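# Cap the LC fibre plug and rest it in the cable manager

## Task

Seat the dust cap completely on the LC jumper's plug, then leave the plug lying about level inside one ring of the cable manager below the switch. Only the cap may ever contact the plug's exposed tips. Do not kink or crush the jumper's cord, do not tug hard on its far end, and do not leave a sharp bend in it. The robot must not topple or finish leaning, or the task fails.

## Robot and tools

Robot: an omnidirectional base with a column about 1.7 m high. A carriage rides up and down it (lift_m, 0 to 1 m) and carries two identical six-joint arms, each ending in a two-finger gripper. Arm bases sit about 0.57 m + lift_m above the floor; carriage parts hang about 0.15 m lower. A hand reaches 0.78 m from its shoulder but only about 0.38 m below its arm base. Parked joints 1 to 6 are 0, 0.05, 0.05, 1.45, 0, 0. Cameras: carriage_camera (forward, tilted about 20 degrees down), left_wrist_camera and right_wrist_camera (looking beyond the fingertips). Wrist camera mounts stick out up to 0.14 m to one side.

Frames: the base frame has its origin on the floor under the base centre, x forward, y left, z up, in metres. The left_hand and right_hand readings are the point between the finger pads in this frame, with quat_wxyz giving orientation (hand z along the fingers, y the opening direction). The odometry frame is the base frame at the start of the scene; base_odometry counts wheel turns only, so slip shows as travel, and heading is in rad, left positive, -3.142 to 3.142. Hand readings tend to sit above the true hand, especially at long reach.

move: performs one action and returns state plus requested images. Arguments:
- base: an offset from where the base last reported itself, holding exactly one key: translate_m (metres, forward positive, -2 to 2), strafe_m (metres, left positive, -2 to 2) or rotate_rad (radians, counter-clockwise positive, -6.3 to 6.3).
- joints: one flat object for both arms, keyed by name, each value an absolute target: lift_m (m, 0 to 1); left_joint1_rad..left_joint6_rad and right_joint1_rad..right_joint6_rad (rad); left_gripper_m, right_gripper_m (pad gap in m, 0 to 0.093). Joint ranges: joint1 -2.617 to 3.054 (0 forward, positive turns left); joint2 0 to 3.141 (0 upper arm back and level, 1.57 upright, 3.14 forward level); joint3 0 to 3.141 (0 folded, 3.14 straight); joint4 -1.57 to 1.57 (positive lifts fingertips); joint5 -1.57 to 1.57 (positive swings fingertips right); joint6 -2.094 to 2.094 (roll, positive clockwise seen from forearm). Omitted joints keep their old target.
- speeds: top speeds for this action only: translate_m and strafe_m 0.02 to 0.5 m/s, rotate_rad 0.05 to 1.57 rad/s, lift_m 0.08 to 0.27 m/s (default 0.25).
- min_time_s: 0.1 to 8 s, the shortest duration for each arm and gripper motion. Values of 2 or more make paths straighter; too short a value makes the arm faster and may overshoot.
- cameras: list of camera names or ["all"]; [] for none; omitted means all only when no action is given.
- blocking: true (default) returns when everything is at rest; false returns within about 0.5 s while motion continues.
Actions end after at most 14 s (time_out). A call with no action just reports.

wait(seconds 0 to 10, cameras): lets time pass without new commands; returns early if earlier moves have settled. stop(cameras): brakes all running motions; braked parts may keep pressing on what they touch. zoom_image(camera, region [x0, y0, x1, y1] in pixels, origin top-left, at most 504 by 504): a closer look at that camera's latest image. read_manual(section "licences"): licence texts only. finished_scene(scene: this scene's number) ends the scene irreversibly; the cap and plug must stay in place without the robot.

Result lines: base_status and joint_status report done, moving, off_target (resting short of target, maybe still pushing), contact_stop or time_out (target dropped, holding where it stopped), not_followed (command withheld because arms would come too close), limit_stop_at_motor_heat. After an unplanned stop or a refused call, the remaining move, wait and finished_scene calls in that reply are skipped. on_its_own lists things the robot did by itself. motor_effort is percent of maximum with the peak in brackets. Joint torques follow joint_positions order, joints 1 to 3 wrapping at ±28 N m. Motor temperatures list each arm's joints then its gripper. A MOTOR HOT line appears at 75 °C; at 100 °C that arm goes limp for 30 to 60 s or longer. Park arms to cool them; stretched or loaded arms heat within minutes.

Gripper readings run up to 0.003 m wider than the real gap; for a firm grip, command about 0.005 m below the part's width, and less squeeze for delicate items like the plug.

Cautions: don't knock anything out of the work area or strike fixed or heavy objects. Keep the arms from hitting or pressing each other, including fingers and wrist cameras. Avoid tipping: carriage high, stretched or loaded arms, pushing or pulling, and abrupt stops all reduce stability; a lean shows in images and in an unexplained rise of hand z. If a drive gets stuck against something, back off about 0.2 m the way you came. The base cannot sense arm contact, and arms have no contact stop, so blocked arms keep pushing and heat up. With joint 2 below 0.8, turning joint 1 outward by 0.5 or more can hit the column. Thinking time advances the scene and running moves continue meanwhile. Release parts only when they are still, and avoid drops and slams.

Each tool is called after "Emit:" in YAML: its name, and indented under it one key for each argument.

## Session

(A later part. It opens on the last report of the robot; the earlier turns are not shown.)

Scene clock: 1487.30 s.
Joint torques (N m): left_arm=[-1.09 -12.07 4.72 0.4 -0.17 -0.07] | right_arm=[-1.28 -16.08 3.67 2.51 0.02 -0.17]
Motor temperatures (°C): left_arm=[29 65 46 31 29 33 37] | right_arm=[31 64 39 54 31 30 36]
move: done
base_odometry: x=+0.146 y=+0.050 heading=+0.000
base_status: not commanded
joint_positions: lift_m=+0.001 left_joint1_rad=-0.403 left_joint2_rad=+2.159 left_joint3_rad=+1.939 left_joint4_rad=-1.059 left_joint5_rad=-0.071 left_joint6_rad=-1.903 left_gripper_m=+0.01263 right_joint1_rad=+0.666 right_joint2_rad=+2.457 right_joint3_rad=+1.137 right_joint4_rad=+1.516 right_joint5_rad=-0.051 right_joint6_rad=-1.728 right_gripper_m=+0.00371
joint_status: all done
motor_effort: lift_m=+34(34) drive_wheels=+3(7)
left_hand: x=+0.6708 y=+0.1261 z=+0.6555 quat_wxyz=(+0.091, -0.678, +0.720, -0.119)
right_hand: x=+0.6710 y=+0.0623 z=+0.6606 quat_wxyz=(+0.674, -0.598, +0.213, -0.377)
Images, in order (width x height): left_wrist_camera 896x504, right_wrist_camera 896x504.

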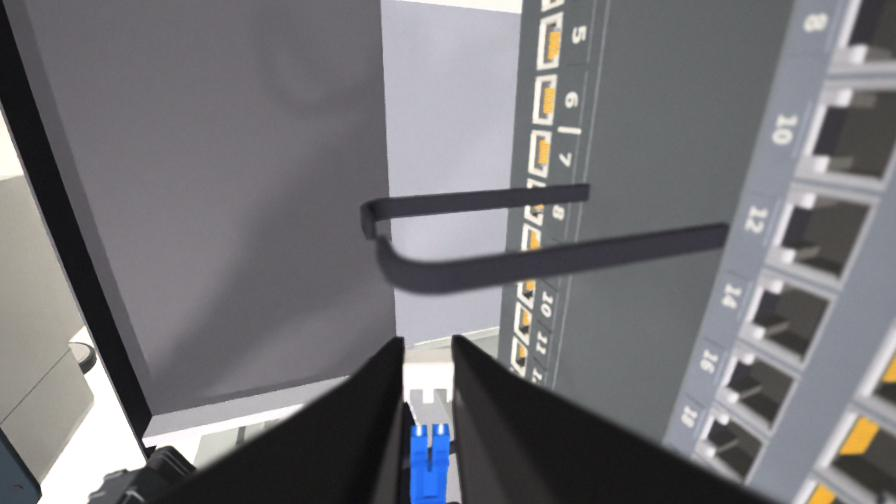

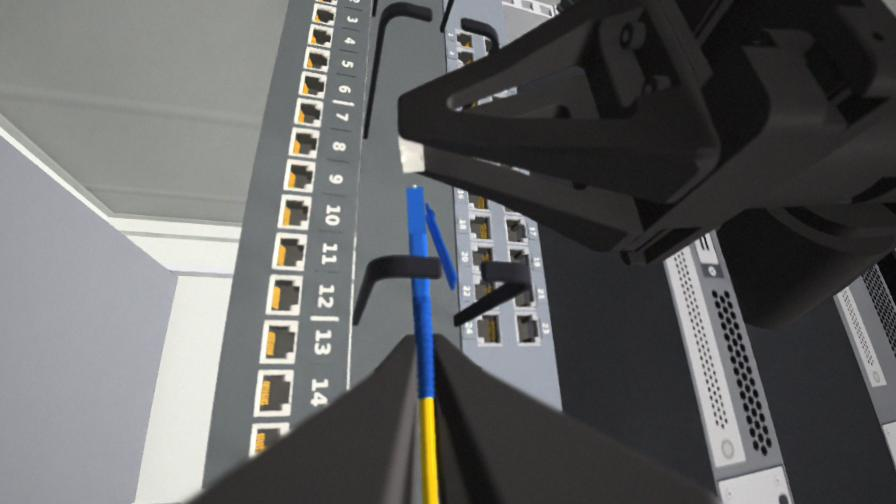

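Emit:
move:
  joints: {"left_joint1_rad": -0.421, "right_joint5_rad": -0.068}
  min_time_s: 1.0
  cameras: ["left_wrist_camera", "right_wrist_camera"]

Emit:
zoom_image:
  camera: "left_wrist_camera"
  region: [360, 364, 500, 504]

Emit:
zoom_image:
  camera: "right_wrist_camera"
  region: [370, 130, 470, 230]

Scene clock: 1511.83 s.
Joint torques (N m): left_arm=[-0.9 -12.08 4.74 0.4 -0.16 -0.08] | right_arm=[-1.02 -16.08 3.69 2.52 -0.03 -0.15]
Motor temperatures (°C): left_arm=[29 65 46 31 29 33 37] | right_arm=[31 64 39 54 31 30 36]
move: done
base_odometry: x=+0.146 y=+0.050 heading=+0.000
base_status: not commanded
joint_positions: lift_m=+0.001 left_joint1_rad=-0.410 left_joint2_rad=+2.159 left_joint3_rad=+1.939 left_joint4_rad=-1.060 left_joint5_rad=-0.072 left_joint6_rad=-1.904 left_gripper_m=+0.01263 right_joint1_rad=+0.663 right_joint2_rad=+2.457 right_joint3_rad=+1.137 right_joint4_rad=+1.516 right_joint5_rad=-0.064 right_joint6_rad=-1.729 right_gripper_m=+0.00371
joint_status: all done
motor_effort: lift_m=+34(34) drive_wheels=+5(5)
left_hand: x=+0.6694 y=+0.1235 z=+0.6554 quat_wxyz=(+0.091, -0.676, +0.722, -0.118)
right_hand: x=+0.6704 y=+0.0629 z=+0.6606 quat_wxyz=(+0.675, -0.600, +0.209, -0.375)
Images, in order (width x height): left_wrist_camera 896x504, right_wrist_camera 896x504.

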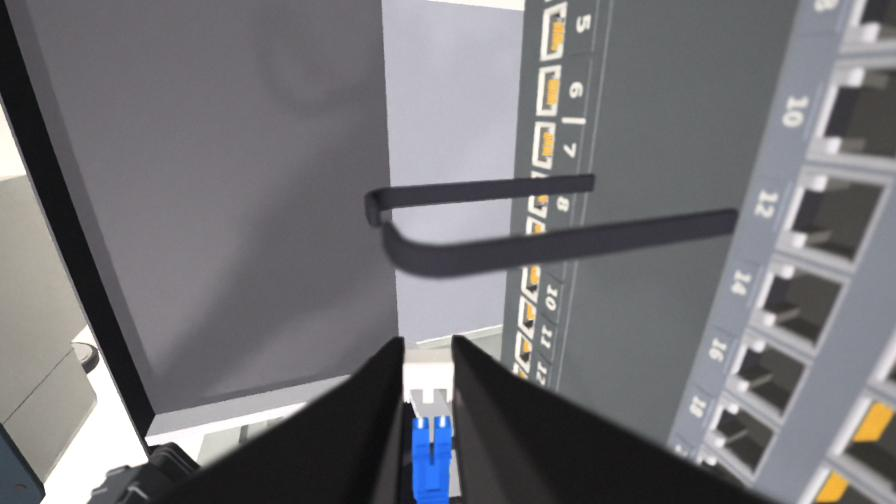

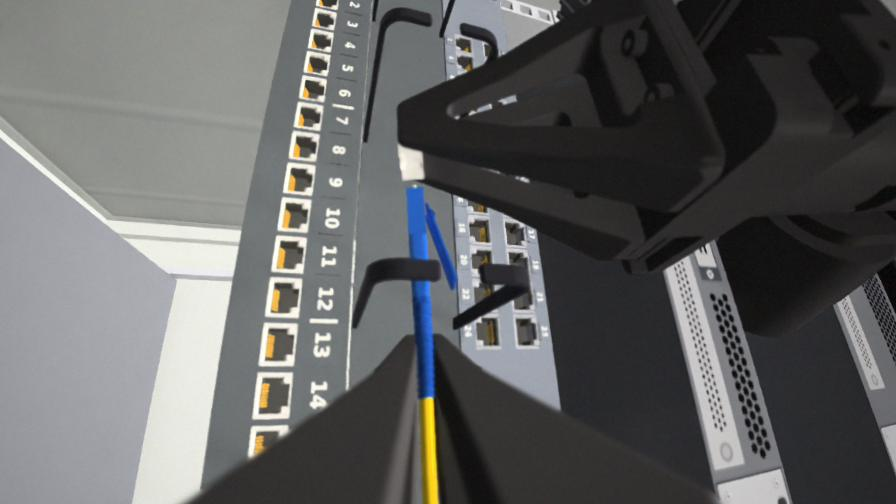

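Scaled by 3.600 from the camera's image (finer frame: 1280x720).

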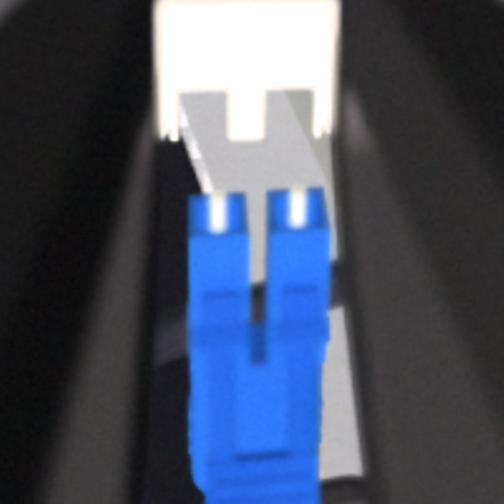

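Scaled by 5.040 from the camera's image (finer frame: 1280x720).

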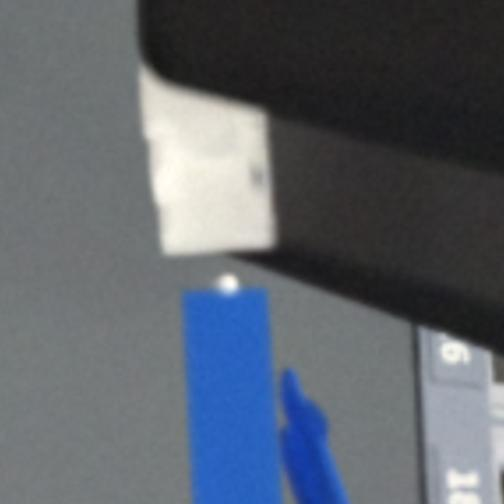

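Emit:
move:
  joints: {"right_joint5_rad": -0.077, "right_joint6_rad": -1.748}
  min_time_s: 1.0
  cameras: ["left_wrist_camera", "right_wrist_camera"]

Emit:
zoom_image:
  camera: "left_wrist_camera"
  region: [360, 364, 500, 504]

Emit:
zoom_image:
  camera: "right_wrist_camera"
  region: [370, 130, 470, 230]

Scene clock: 1521.03 s.
Joint torques (N m): left_arm=[-0.91 -12.07 4.71 0.41 -0.16 -0.08] | right_arm=[-0.92 -16.09 3.67 2.52 -0.05 -0.16]
Motor temperatures (°C): left_arm=[29 65 46 31 29 33 37] | right_arm=[31 65 39 54 31 30 36]
move: done
base_odometry: x=+0.146 y=+0.050 heading=+0.000
base_status: not commanded
joint_positions: lift_m=+0.001 left_joint1_rad=-0.410 left_joint2_rad=+2.159 left_joint3_rad=+1.939 left_joint4_rad=-1.060 left_joint5_rad=-0.072 left_joint6_rad=-1.904 left_gripper_m=+0.01263 right_joint1_rad=+0.662 right_joint2_rad=+2.457 right_joint3_rad=+1.137 right_joint4_rad=+1.516 right_joint5_rad=-0.071 right_joint6_rad=-1.737 right_gripper_m=+0.00371
joint_status: all done
motor_effort: lift_m=+34(34) drive_wheels=+4(7)
left_hand: x=+0.6694 y=+0.1235 z=+0.6554 quat_wxyz=(+0.091, -0.676, +0.722, -0.118)
right_hand: x=+0.6700 y=+0.0633 z=+0.6605 quat_wxyz=(+0.675, -0.601, +0.204, -0.376)
Images, in order (width x height): left_wrist_camera 896x504, right_wrist_camera 896x504.

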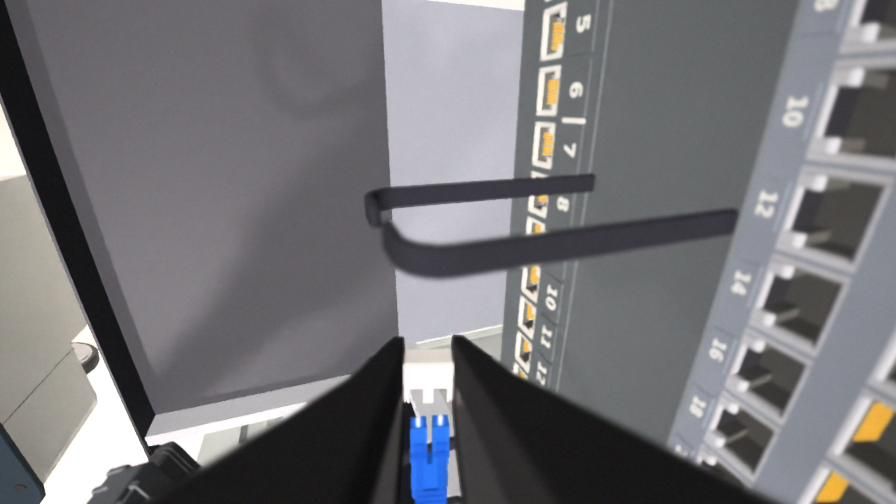

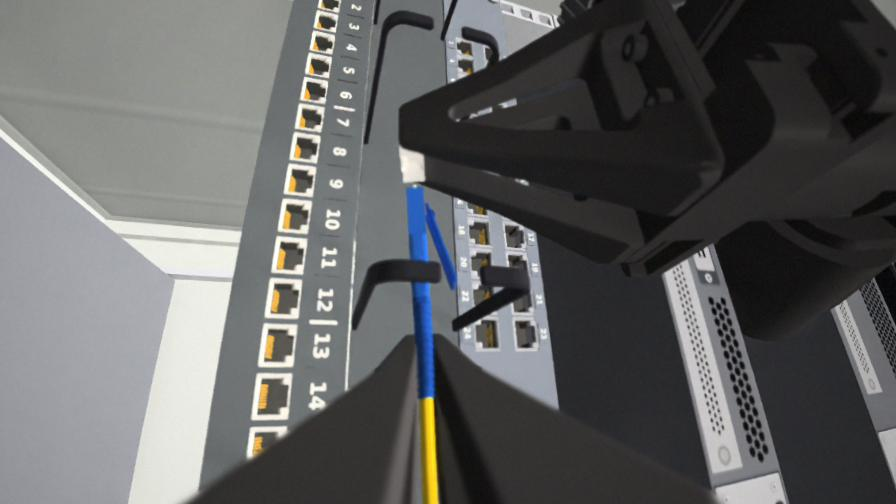

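Scaled by 3.600 from the camera's image (finer frame: 1280x720).

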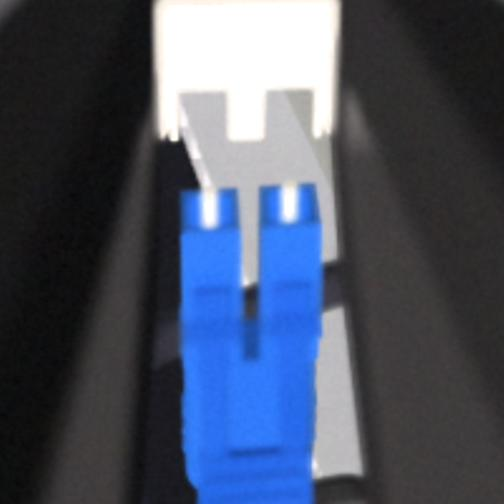

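Scaled by 5.040 from the camera's image (finer frame: 1280x720).

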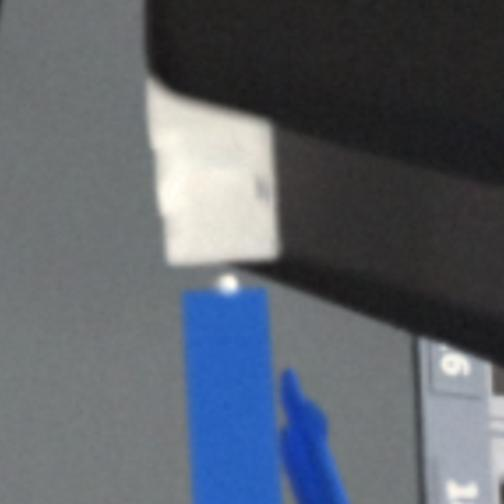

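Emit:
move:
  joints: {"left_joint1_rad": -0.429, "left_joint6_rad": -1.930, "right_joint5_rad": -0.0885, "right_joint6_rad": -1.7545}
  min_time_s: 2.0
  cameras: ["left_wrist_camera", "right_wrist_camera"]

Emit:
zoom_image:
  camera: "left_wrist_camera"
  region: [360, 364, 500, 504]

Emit:
zoom_image:
  camera: "right_wrist_camera"
  region: [370, 130, 470, 230]

Scene clock: 1531.63 s.
Joint torques (N m): left_arm=[-0.87 -12.07 4.74 0.44 -0.16 -0.07] | right_arm=[-0.76 -16.09 3.69 2.52 -0.07 -0.15]
Motor temperatures (°C): left_arm=[29 66 46 31 29 33 37] | right_arm=[31 65 39 54 31 30 36]
move: done
base_odometry: x=+0.146 y=+0.050 heading=+0.000
base_status: not commanded
joint_positions: lift_m=+0.001 left_joint1_rad=-0.417 left_joint2_rad=+2.159 left_joint3_rad=+1.939 left_joint4_rad=-1.064 left_joint5_rad=-0.072 left_joint6_rad=-1.919 left_gripper_m=+0.01263 right_joint1_rad=+0.661 right_joint2_rad=+2.457 right_joint3_rad=+1.137 right_joint4_rad=+1.516 right_joint5_rad=-0.080 right_joint6_rad=-1.745 right_gripper_m=+0.00371
joint_status: all done
motor_effort: lift_m=+34(34) drive_wheels=+5(7)
left_hand: x=+0.6672 y=+0.1204 z=+0.6552 quat_wxyz=(+0.089, -0.678, +0.720, -0.117)
right_hand: x=+0.6695 y=+0.0637 z=+0.6605 quat_wxyz=(+0.674, -0.603, +0.200, -0.377)
Images, in order (width x height): left_wrist_camera 896x504, right_wrist_camera 896x504.

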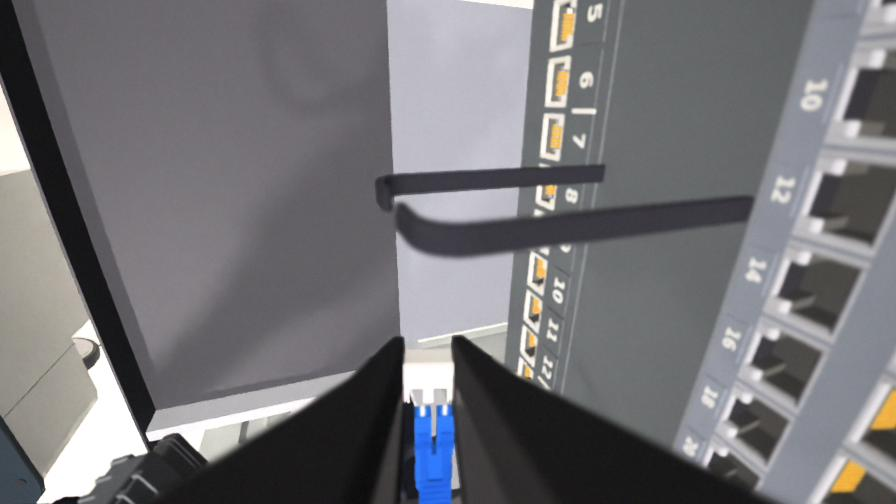

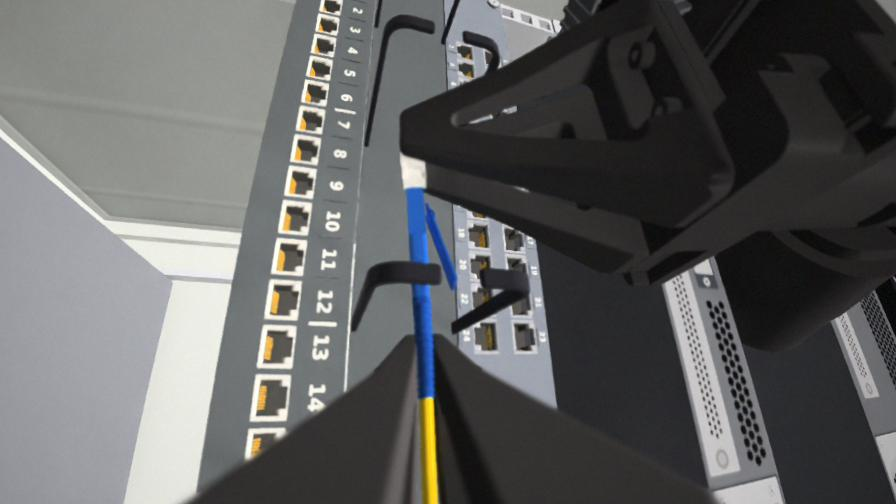

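Scaled by 3.600 from the camera's image (finer frame: 1280x720).

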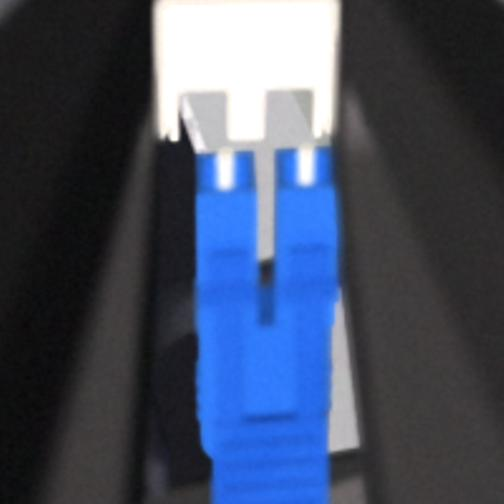

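Scaled by 5.040 from the camera's image (finer frame: 1280x720).

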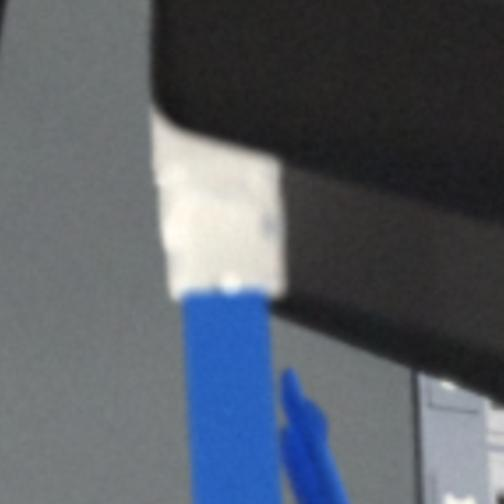

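Emit:
move:
  joints: {"left_joint5_rad": -0.096}
  min_time_s: 0.6

Emit:
move:
  joints: {"right_joint5_rad": -0.098}
  min_time_s: 1.0
  cameras: ["left_wrist_camera", "right_wrist_camera"]

Emit:
zoom_image:
  camera: "left_wrist_camera"
  region: [360, 364, 500, 504]

Emit:
zoom_image:
  camera: "right_wrist_camera"
  region: [370, 130, 470, 230]

Scene clock: 1562.73 s.
Joint torques (N m): left_arm=[-0.91 -12.04 4.74 0.43 -0.17 -0.08] | right_arm=[-0.75 -16.08 3.67 2.51 -0.07 -0.15]
Motor temperatures (°C): left_arm=[29 66 46 31 29 33 37] | right_arm=[31 66 39 54 31 30 36]
move: done
base_odometry: x=+0.146 y=+0.050 heading=+0.000
base_status: not commanded
joint_positions: lift_m=+0.001 left_joint1_rad=-0.417 left_joint2_rad=+2.159 left_joint3_rad=+1.939 left_joint4_rad=-1.064 left_joint5_rad=-0.081 left_joint6_rad=-1.919 left_gripper_m=+0.01263 right_joint1_rad=+0.661 right_joint2_rad=+2.457 right_joint3_rad=+1.137 right_joint4_rad=+1.516 right_joint5_rad=-0.080 right_joint6_rad=-1.745 right_gripper_m=+0.00371
joint_status: all done
motor_effort: lift_m=+34(34) drive_wheels=+2(5)
left_hand: x=+0.6678 y=+0.1218 z=+0.6553 quat_wxyz=(+0.093, -0.679, +0.719, -0.116)
right_hand: x=+0.6695 y=+0.0638 z=+0.6605 quat_wxyz=(+0.675, -0.603, +0.199, -0.376)
pictures: none

Scene clock: 1564.03 s.
Joint torques (N m): left_arm=[-0.9 -12.05 4.74 0.44 -0.17 -0.08] | right_arm=[-0.79 -16.06 3.7 2.52 -0.1 -0.15]
Motor temperatures (°C): left_arm=[29 66 46 31 29 33 37] | right_arm=[31 66 39 54 31 30 36]
move: done
base_odometry: x=+0.146 y=+0.050 heading=+0.000
base_status: not commanded
joint_positions: lift_m=+0.001 left_joint1_rad=-0.417 left_joint2_rad=+2.159 left_joint3_rad=+1.939 left_joint4_rad=-1.064 left_joint5_rad=-0.082 left_joint6_rad=-1.919 left_gripper_m=+0.01263 right_joint1_rad=+0.661 right_joint2_rad=+2.457 right_joint3_rad=+1.137 right_joint4_rad=+1.516 right_joint5_rad=-0.087 right_joint6_rad=-1.745 right_gripper_m=+0.00371
joint_status: all done
motor_effort: lift_m=+34(34) drive_wheels=+7(7)
left_hand: x=+0.6678 y=+0.1219 z=+0.6553 quat_wxyz=(+0.093, -0.679, +0.719, -0.115)
right_hand: x=+0.6687 y=+0.0646 z=+0.6605 quat_wxyz=(+0.676, -0.604, +0.197, -0.375)
Images, in order (width x height): left_wrist_camera 896x504, right_wrist_camera 896x504.

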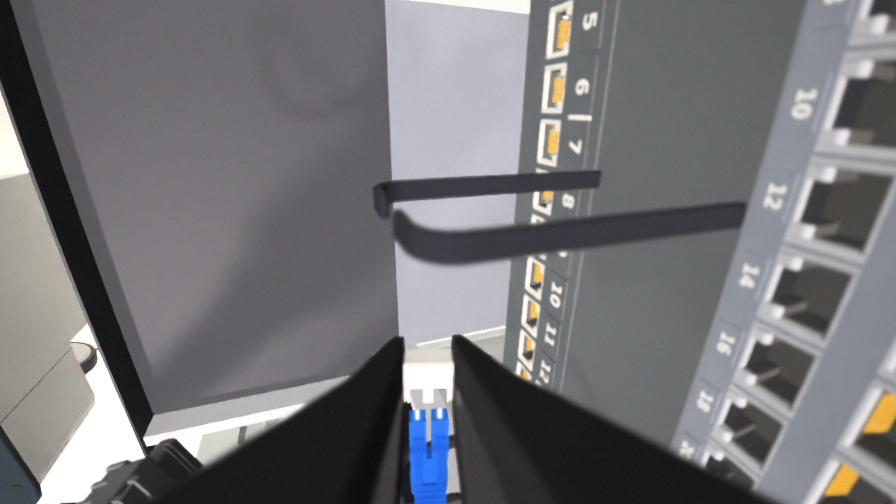

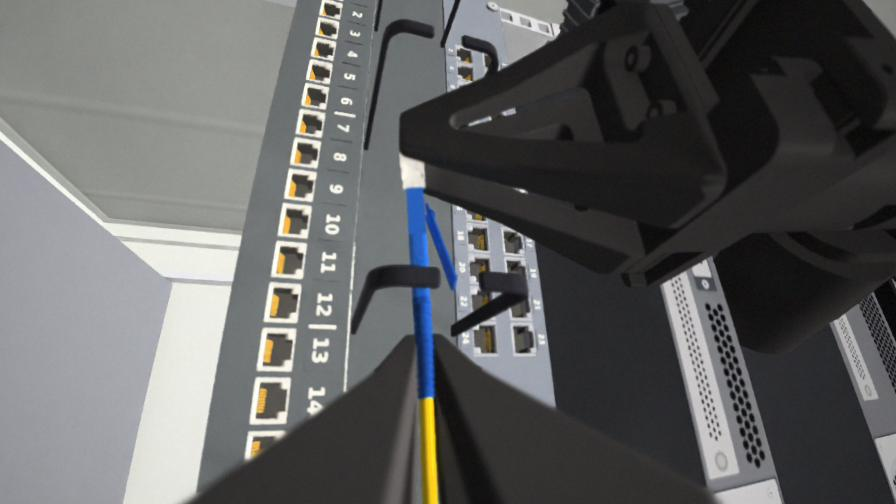

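Scaled by 3.600 from the camera's image (finer frame: 1280x720).

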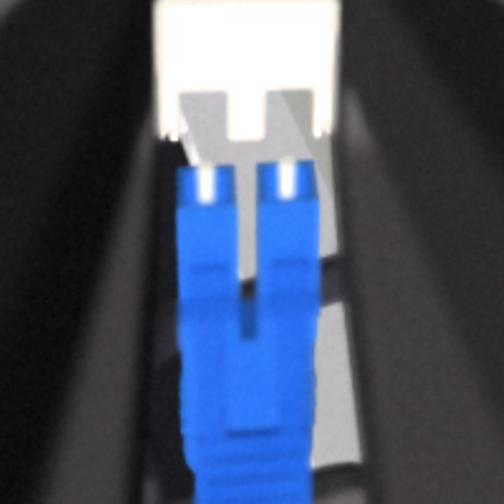

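Scaled by 5.040 from the camera's image (finer frame: 1280x720).

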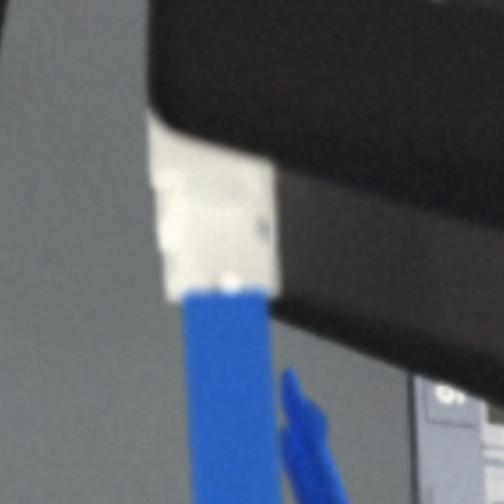

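Emit:
move:
  joints: {"left_joint1_rad": -0.435, "left_joint6_rad": -1.950, "right_joint5_rad": -0.1125, "right_joint6_rad": -1.7625}
  min_time_s: 1.5
  cameras: ["left_wrist_camera", "right_wrist_camera"]

Emit:
zoom_image:
  camera: "left_wrist_camera"
  region: [360, 364, 500, 504]

Emit:
zoom_image:
  camera: "right_wrist_camera"
  region: [370, 130, 470, 230]

Scene clock: 1608.57 s.
Joint torques (N m): left_arm=[-1.06 -12.08 4.88 0.43 -0.17 -0.08] | right_arm=[-0.76 -16.06 3.69 2.51 -0.09 -0.15]
Motor temperatures (°C): left_arm=[29 67 46 31 29 33 37] | right_arm=[31 67 39 54 31 30 36]
move: done
base_odometry: x=+0.146 y=+0.050 heading=+0.000
base_status: not commanded
joint_positions: lift_m=+0.001 left_joint1_rad=-0.421 left_joint2_rad=+2.159 left_joint3_rad=+1.937 left_joint4_rad=-1.064 left_joint5_rad=-0.082 left_joint6_rad=-1.939 left_gripper_m=+0.01263 right_joint1_rad=+0.661 right_joint2_rad=+2.457 right_joint3_rad=+1.137 right_joint4_rad=+1.516 right_joint5_rad=-0.102 right_joint6_rad=-1.753 right_gripper_m=+0.00371
joint_status: all done
motor_effort: lift_m=+34(34) drive_wheels=+4(8)
left_hand: x=+0.6666 y=+0.1204 z=+0.6546 quat_wxyz=(+0.091, -0.685, +0.714, -0.116)
right_hand: x=+0.6669 y=+0.0665 z=+0.6604 quat_wxyz=(+0.676, -0.606, +0.189, -0.373)
Images, in order (width x height): left_wrist_camera 896x504, right_wrist_camera 896x504.

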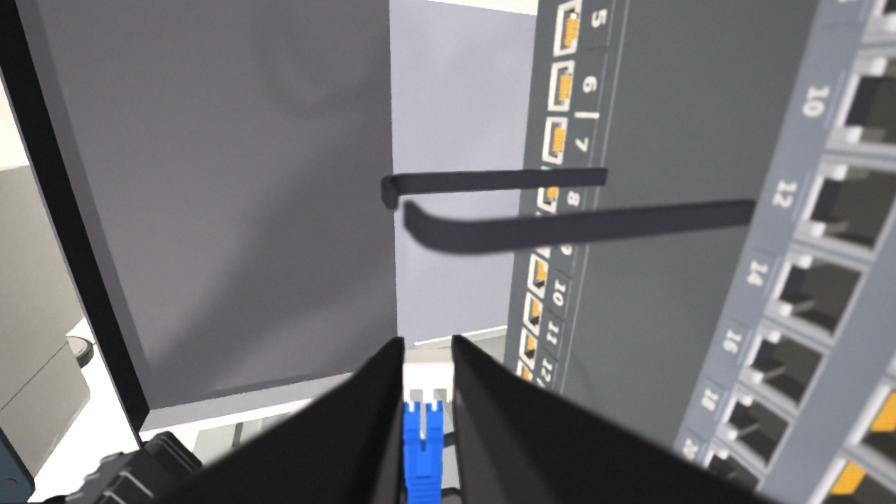

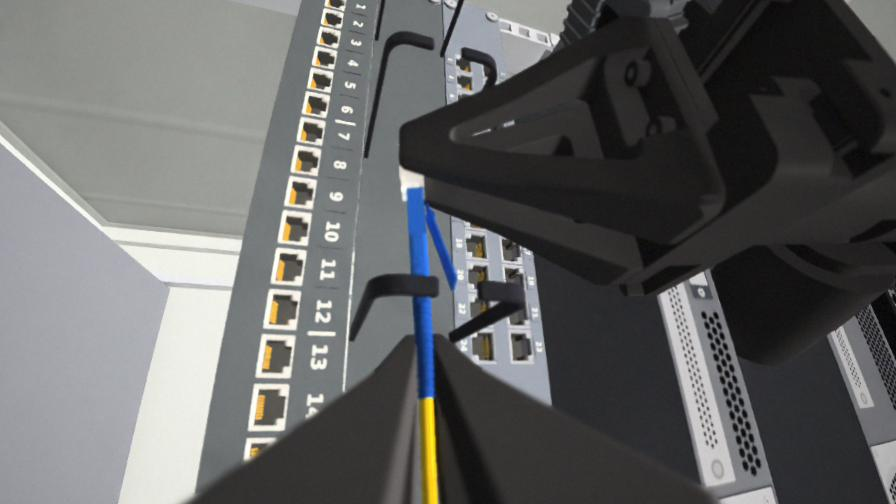

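Scaled by 3.600 from the camera's image (finer frame: 1280x720).

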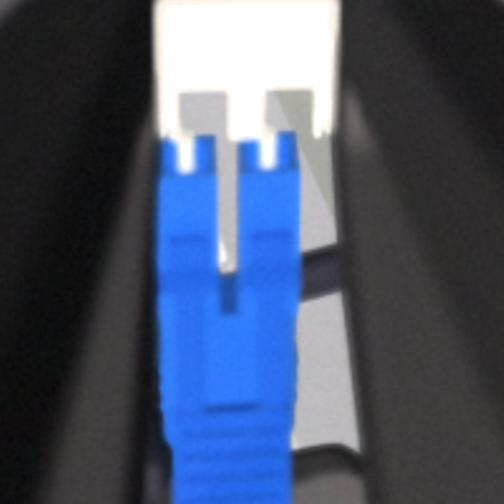

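Scaled by 5.040 from the camera's image (finer frame: 1280x720).

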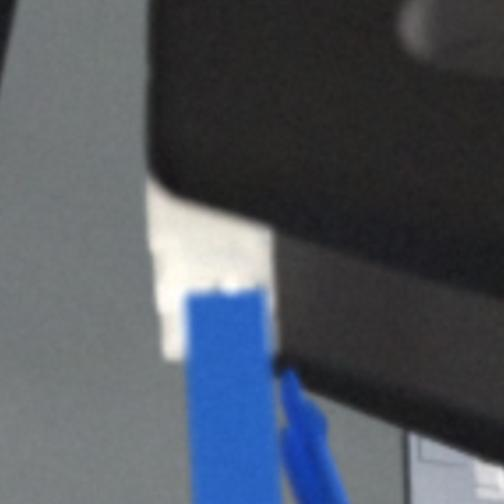

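Emit:
move:
  joints: {"right_joint5_rad": -0.085, "right_joint6_rad": -1.7785}
  min_time_s: 1.0
  cameras: ["left_wrist_camera", "right_wrist_camera"]

Emit:
zoom_image:
  camera: "left_wrist_camera"
  region: [360, 364, 500, 504]

Emit:
zoom_image:
  camera: "right_wrist_camera"
  region: [370, 130, 470, 230]

Scene clock: 1631.37 s.
Joint torques (N m): left_arm=[-1.06 -12.07 4.89 0.44 -0.16 -0.08] | right_arm=[-0.79 -16.08 3.7 2.51 0.11 -0.16]
Motor temperatures (°C): left_arm=[29 68 46 31 29 33 37] | right_arm=[31 68 39 54 31 30 37]
move: done
base_odometry: x=+0.146 y=+0.050 heading=+0.000
base_status: not commanded
joint_positions: lift_m=+0.001 left_joint1_rad=-0.421 left_joint2_rad=+2.159 left_joint3_rad=+1.937 left_joint4_rad=-1.064 left_joint5_rad=-0.082 left_joint6_rad=-1.939 left_gripper_m=+0.01263 right_joint1_rad=+0.661 right_joint2_rad=+2.457 right_joint3_rad=+1.137 right_joint4_rad=+1.516 right_joint5_rad=-0.095 right_joint6_rad=-1.769 right_gripper_m=+0.00371
joint_status: all done
motor_effort: lift_m=+34(35) drive_wheels=+3(6)
left_hand: x=+0.6666 y=+0.1204 z=+0.6546 quat_wxyz=(+0.091, -0.685, +0.714, -0.116)
right_hand: x=+0.6678 y=+0.0656 z=+0.6605 quat_wxyz=(+0.672, -0.607, +0.187, -0.380)
Images, in order (width x height): left_wrist_camera 896x504, right_wrist_camera 896x504.

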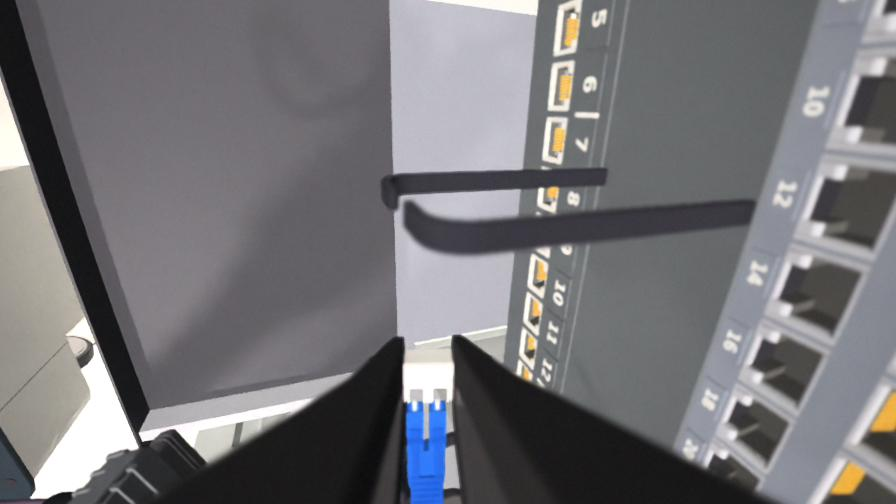

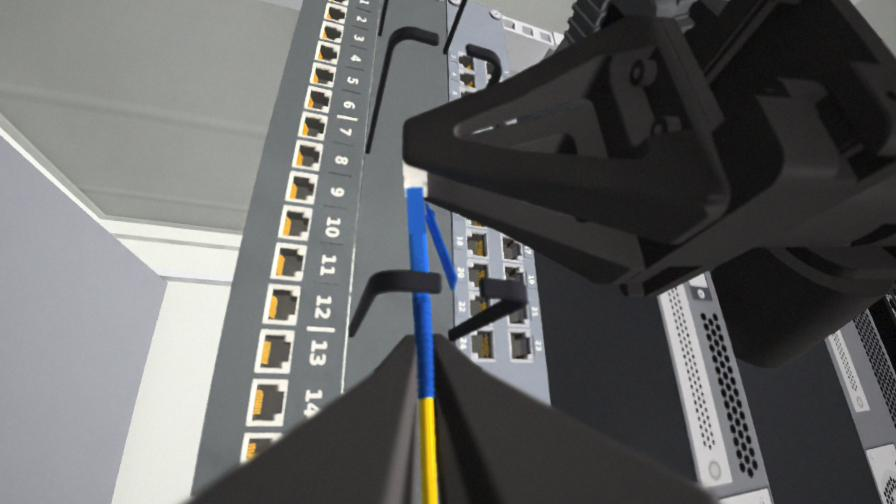

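Scaled by 3.600 from the camera's image (finer frame: 1280x720).

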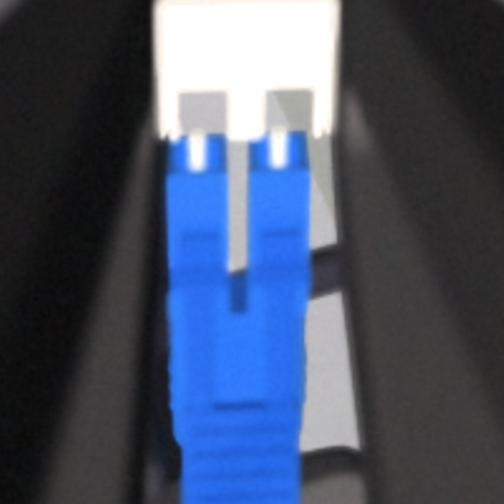

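Scaled by 5.040 from the camera's image (finer frame: 1280x720).

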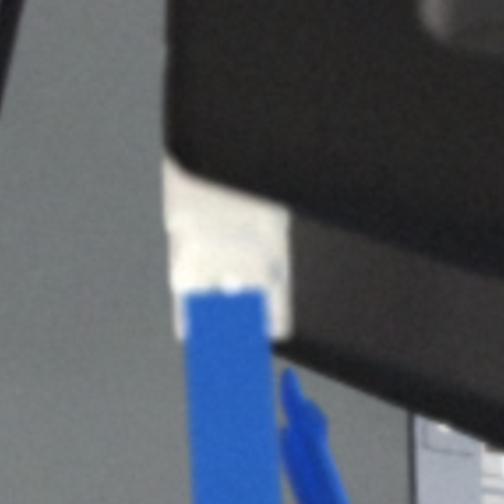

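Emit:
move:
  joints: {"right_joint5_rad": -0.082}
  min_time_s: 0.5

Emit:
move:
  joints: {"left_joint1_rad": -0.440}
  min_time_s: 1.0
  cameras: ["left_wrist_camera", "right_wrist_camera"]

Emit:
zoom_image:
  camera: "left_wrist_camera"
  region: [360, 364, 500, 504]

Emit:
zoom_image:
  camera: "right_wrist_camera"
  region: [370, 130, 470, 230]

Scene clock: 1642.63 s.
Joint torques (N m): left_arm=[-1.06 -12.07 4.9 0.44 -0.17 -0.09] | right_arm=[-0.76 -16.08 3.69 2.51 0.11 -0.15]
Motor temperatures (°C): left_arm=[29 68 46 31 29 33 37] | right_arm=[31 68 39 54 31 30 37]
move: done
base_odometry: x=+0.146 y=+0.050 heading=+0.000
base_status: not commanded
joint_positions: lift_m=+0.001 left_joint1_rad=-0.421 left_joint2_rad=+2.159 left_joint3_rad=+1.937 left_joint4_rad=-1.064 left_joint5_rad=-0.082 left_joint6_rad=-1.939 left_gripper_m=+0.01263 right_joint1_rad=+0.661 right_joint2_rad=+2.457 right_joint3_rad=+1.137 right_joint4_rad=+1.516 right_joint5_rad=-0.092 right_joint6_rad=-1.769 right_gripper_m=+0.00371
joint_status: all done
motor_effort: lift_m=+34(34) drive_wheels=+4(5)
left_hand: x=+0.6666 y=+0.1204 z=+0.6546 quat_wxyz=(+0.091, -0.685, +0.714, -0.116)
right_hand: x=+0.6681 y=+0.0652 z=+0.6605 quat_wxyz=(+0.672, -0.607, +0.188, -0.381)
pictures: none

Scene clock: 1643.93 s.
Joint torques (N m): left_arm=[-0.87 -12.1 4.89 0.44 -0.16 -0.08] | right_arm=[-0.77 -16.08 3.7 2.51 0.11 -0.15]
Motor temperatures (°C): left_arm=[29 68 46 31 29 33 37] | right_arm=[31 68 39 54 31 30 37]
move: done
base_odometry: x=+0.146 y=+0.050 heading=+0.000
base_status: not commanded
joint_positions: lift_m=+0.001 left_joint1_rad=-0.429 left_joint2_rad=+2.159 left_joint3_rad=+1.937 left_joint4_rad=-1.064 left_joint5_rad=-0.082 left_joint6_rad=-1.939 left_gripper_m=+0.01263 right_joint1_rad=+0.661 right_joint2_rad=+2.457 right_joint3_rad=+1.137 right_joint4_rad=+1.516 right_joint5_rad=-0.091 right_joint6_rad=-1.769 right_gripper_m=+0.00371
joint_status: all done
motor_effort: lift_m=+34(34) drive_wheels=+6(6)
left_hand: x=+0.6650 y=+0.1169 z=+0.6546 quat_wxyz=(+0.091, -0.682, +0.716, -0.116)
right_hand: x=+0.6682 y=+0.0652 z=+0.6605 quat_wxyz=(+0.672, -0.607, +0.188, -0.381)
Images, in order (width x height): left_wrist_camera 896x504, right_wrist_camera 896x504.

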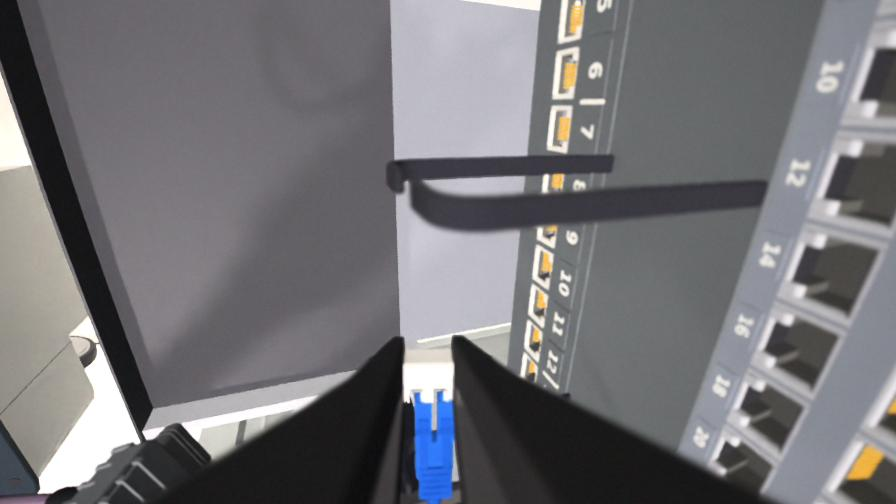

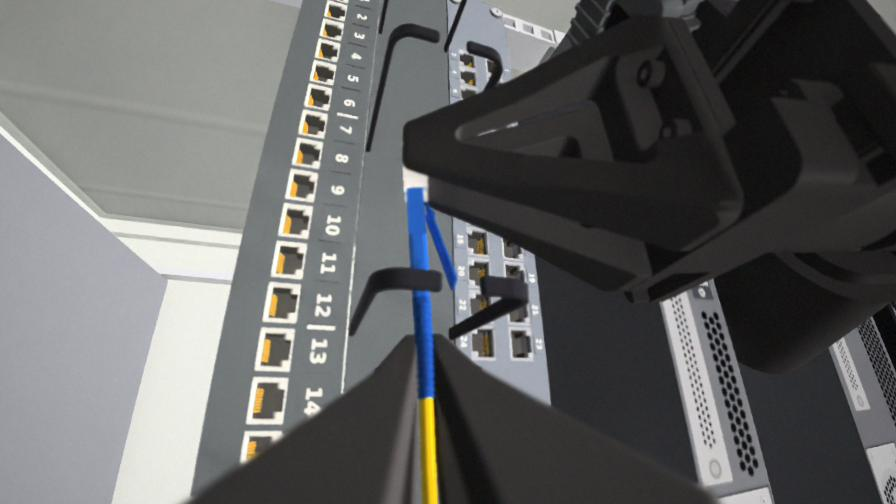

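Scaled by 3.600 from the camera's image (finer frame: 1280x720).

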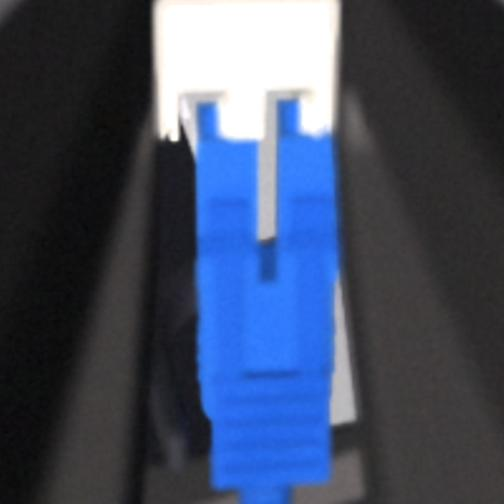

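Scaled by 5.040 from the camera's image (finer frame: 1280x720).

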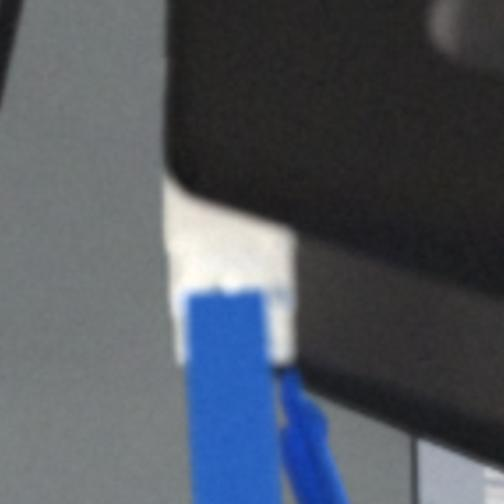

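Emit:
zoom_image:
  camera: "right_wrist_camera"
  region: [395, 160, 440, 205]

Emit:
zoom_image:
  camera: "left_wrist_camera"
  region: [396, 360, 460, 424]

Scaled by 11.200 from the camera's image (finer frame: 1280x720).

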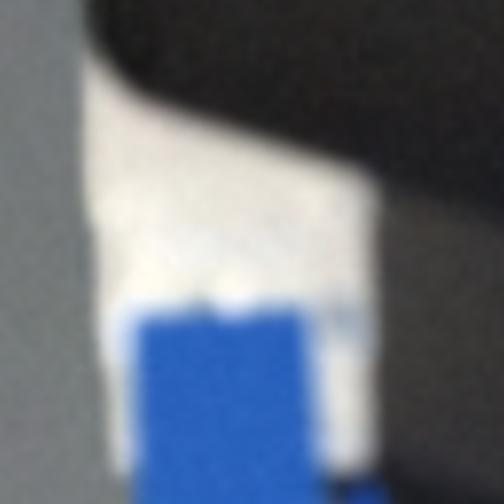

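Scaled by 7.875 from the camera's image (finer frame: 1280x720).

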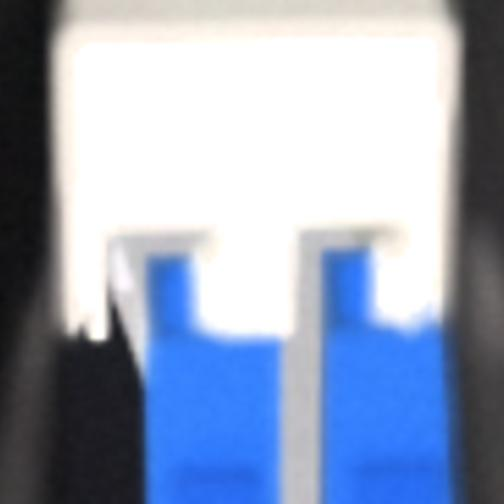

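Emit:
move:
  joints: {"left_joint5_rad": -0.1025}
  min_time_s: 0.5

Emit:
move:
  joints: {"right_joint5_rad": -0.110, "right_joint6_rad": -1.749}
  min_time_s: 1.0
  cameras: ["left_wrist_camera", "right_wrist_camera"]

Emit:
zoom_image:
  camera: "right_wrist_camera"
  region: [390, 160, 440, 210]

Emit:
zoom_image:
  camera: "left_wrist_camera"
  region: [392, 356, 464, 428]

Scene clock: 1699.30 s.
Joint torques (N m): left_arm=[-0.85 -12.08 4.85 0.43 -0.17 -0.08] | right_arm=[-0.77 -16.08 3.67 2.51 0.11 -0.15]
Motor temperatures (°C): left_arm=[29 69 46 31 29 33 37] | right_arm=[31 69 38 54 31 30 37]
move: done
base_odometry: x=+0.146 y=+0.050 heading=+0.000
base_status: not commanded
joint_positions: lift_m=+0.001 left_joint1_rad=-0.429 left_joint2_rad=+2.159 left_joint3_rad=+1.937 left_joint4_rad=-1.064 left_joint5_rad=-0.088 left_joint6_rad=-1.939 left_gripper_m=+0.01263 right_joint1_rad=+0.661 right_joint2_rad=+2.457 right_joint3_rad=+1.137 right_joint4_rad=+1.516 right_joint5_rad=-0.091 right_joint6_rad=-1.769 right_gripper_m=+0.00371
joint_status: all done
motor_effort: lift_m=+34(34) drive_wheels=+0(6)
left_hand: x=+0.6654 y=+0.1178 z=+0.6547 quat_wxyz=(+0.094, -0.682, +0.716, -0.115)
right_hand: x=+0.6682 y=+0.0652 z=+0.6605 quat_wxyz=(+0.672, -0.607, +0.188, -0.381)
pictures: none

Scene clock: 1700.60 s.
Joint torques (N m): left_arm=[-0.85 -12.08 4.89 0.44 -0.16 -0.07] | right_arm=[-0.76 -16.08 3.69 2.51 -0.07 0.08]
Motor temperatures (°C): left_arm=[29 69 46 31 29 33 37] | right_arm=[31 69 38 54 31 30 37]
move: done
base_odometry: x=+0.146 y=+0.050 heading=+0.000
base_status: not commanded
joint_positions: lift_m=+0.001 left_joint1_rad=-0.429 left_joint2_rad=+2.159 left_joint3_rad=+1.937 left_joint4_rad=-1.064 left_joint5_rad=-0.088 left_joint6_rad=-1.939 left_gripper_m=+0.01263 right_joint1_rad=+0.661 right_joint2_rad=+2.457 right_joint3_rad=+1.137 right_joint4_rad=+1.516 right_joint5_rad=-0.100 right_joint6_rad=-1.760 right_gripper_m=+0.00371
joint_status: all done
motor_effort: lift_m=+34(34) drive_wheels=+2(6)
left_hand: x=+0.6655 y=+0.1178 z=+0.6547 quat_wxyz=(+0.094, -0.682, +0.716, -0.115)
right_hand: x=+0.6672 y=+0.0662 z=+0.6605 quat_wxyz=(+0.675, -0.607, +0.188, -0.376)
Images, in order (width x height): left_wrist_camera 896x504, right_wrist_camera 896x504.

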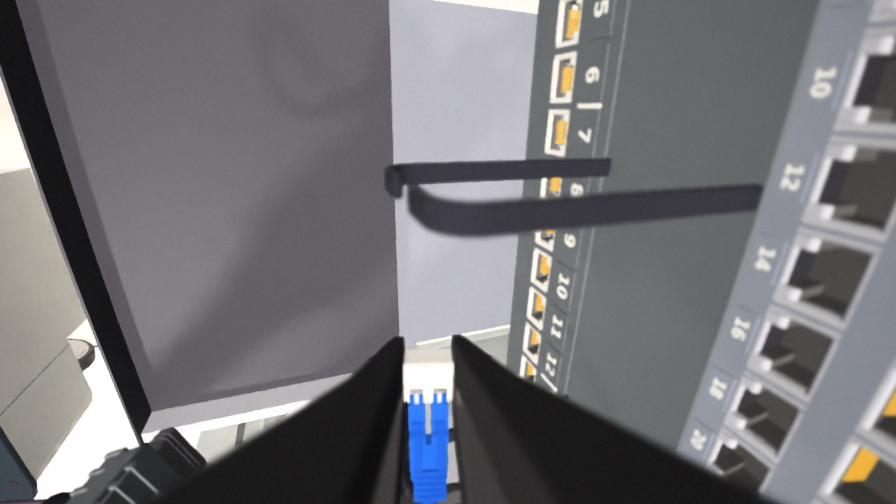

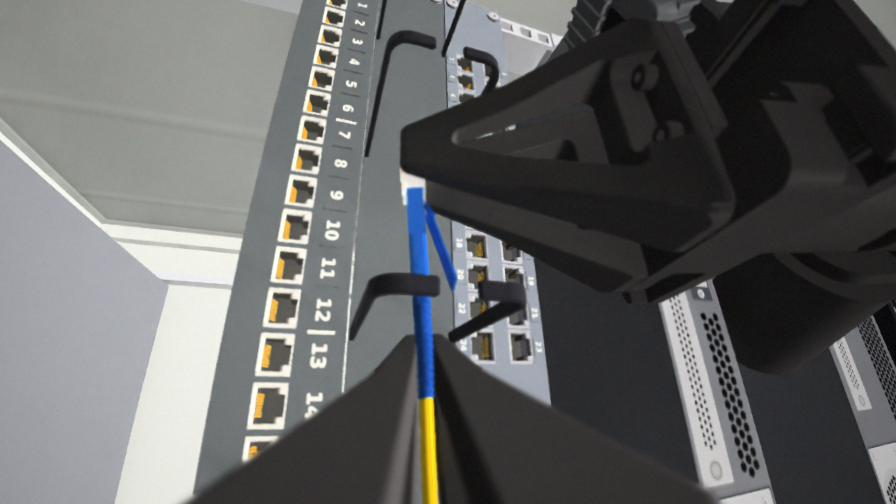

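Scaled by 10.080 from the camera's image (finer frame: 1280x720).

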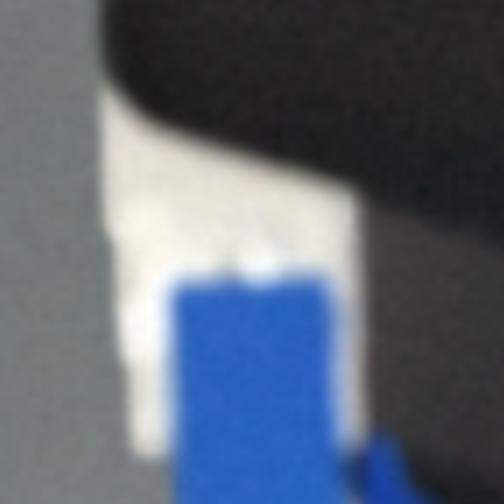

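Scaled by 7.000 from the camera's image (finer frame: 1280x720).

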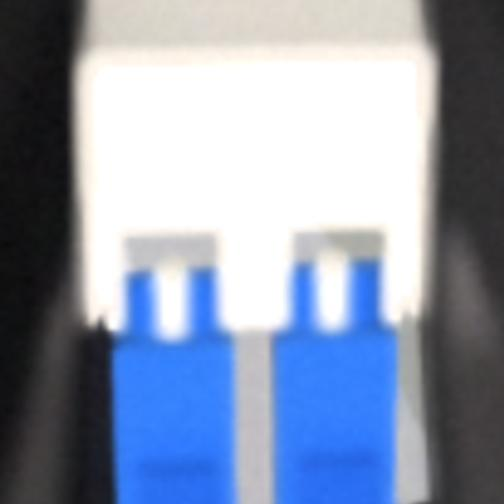

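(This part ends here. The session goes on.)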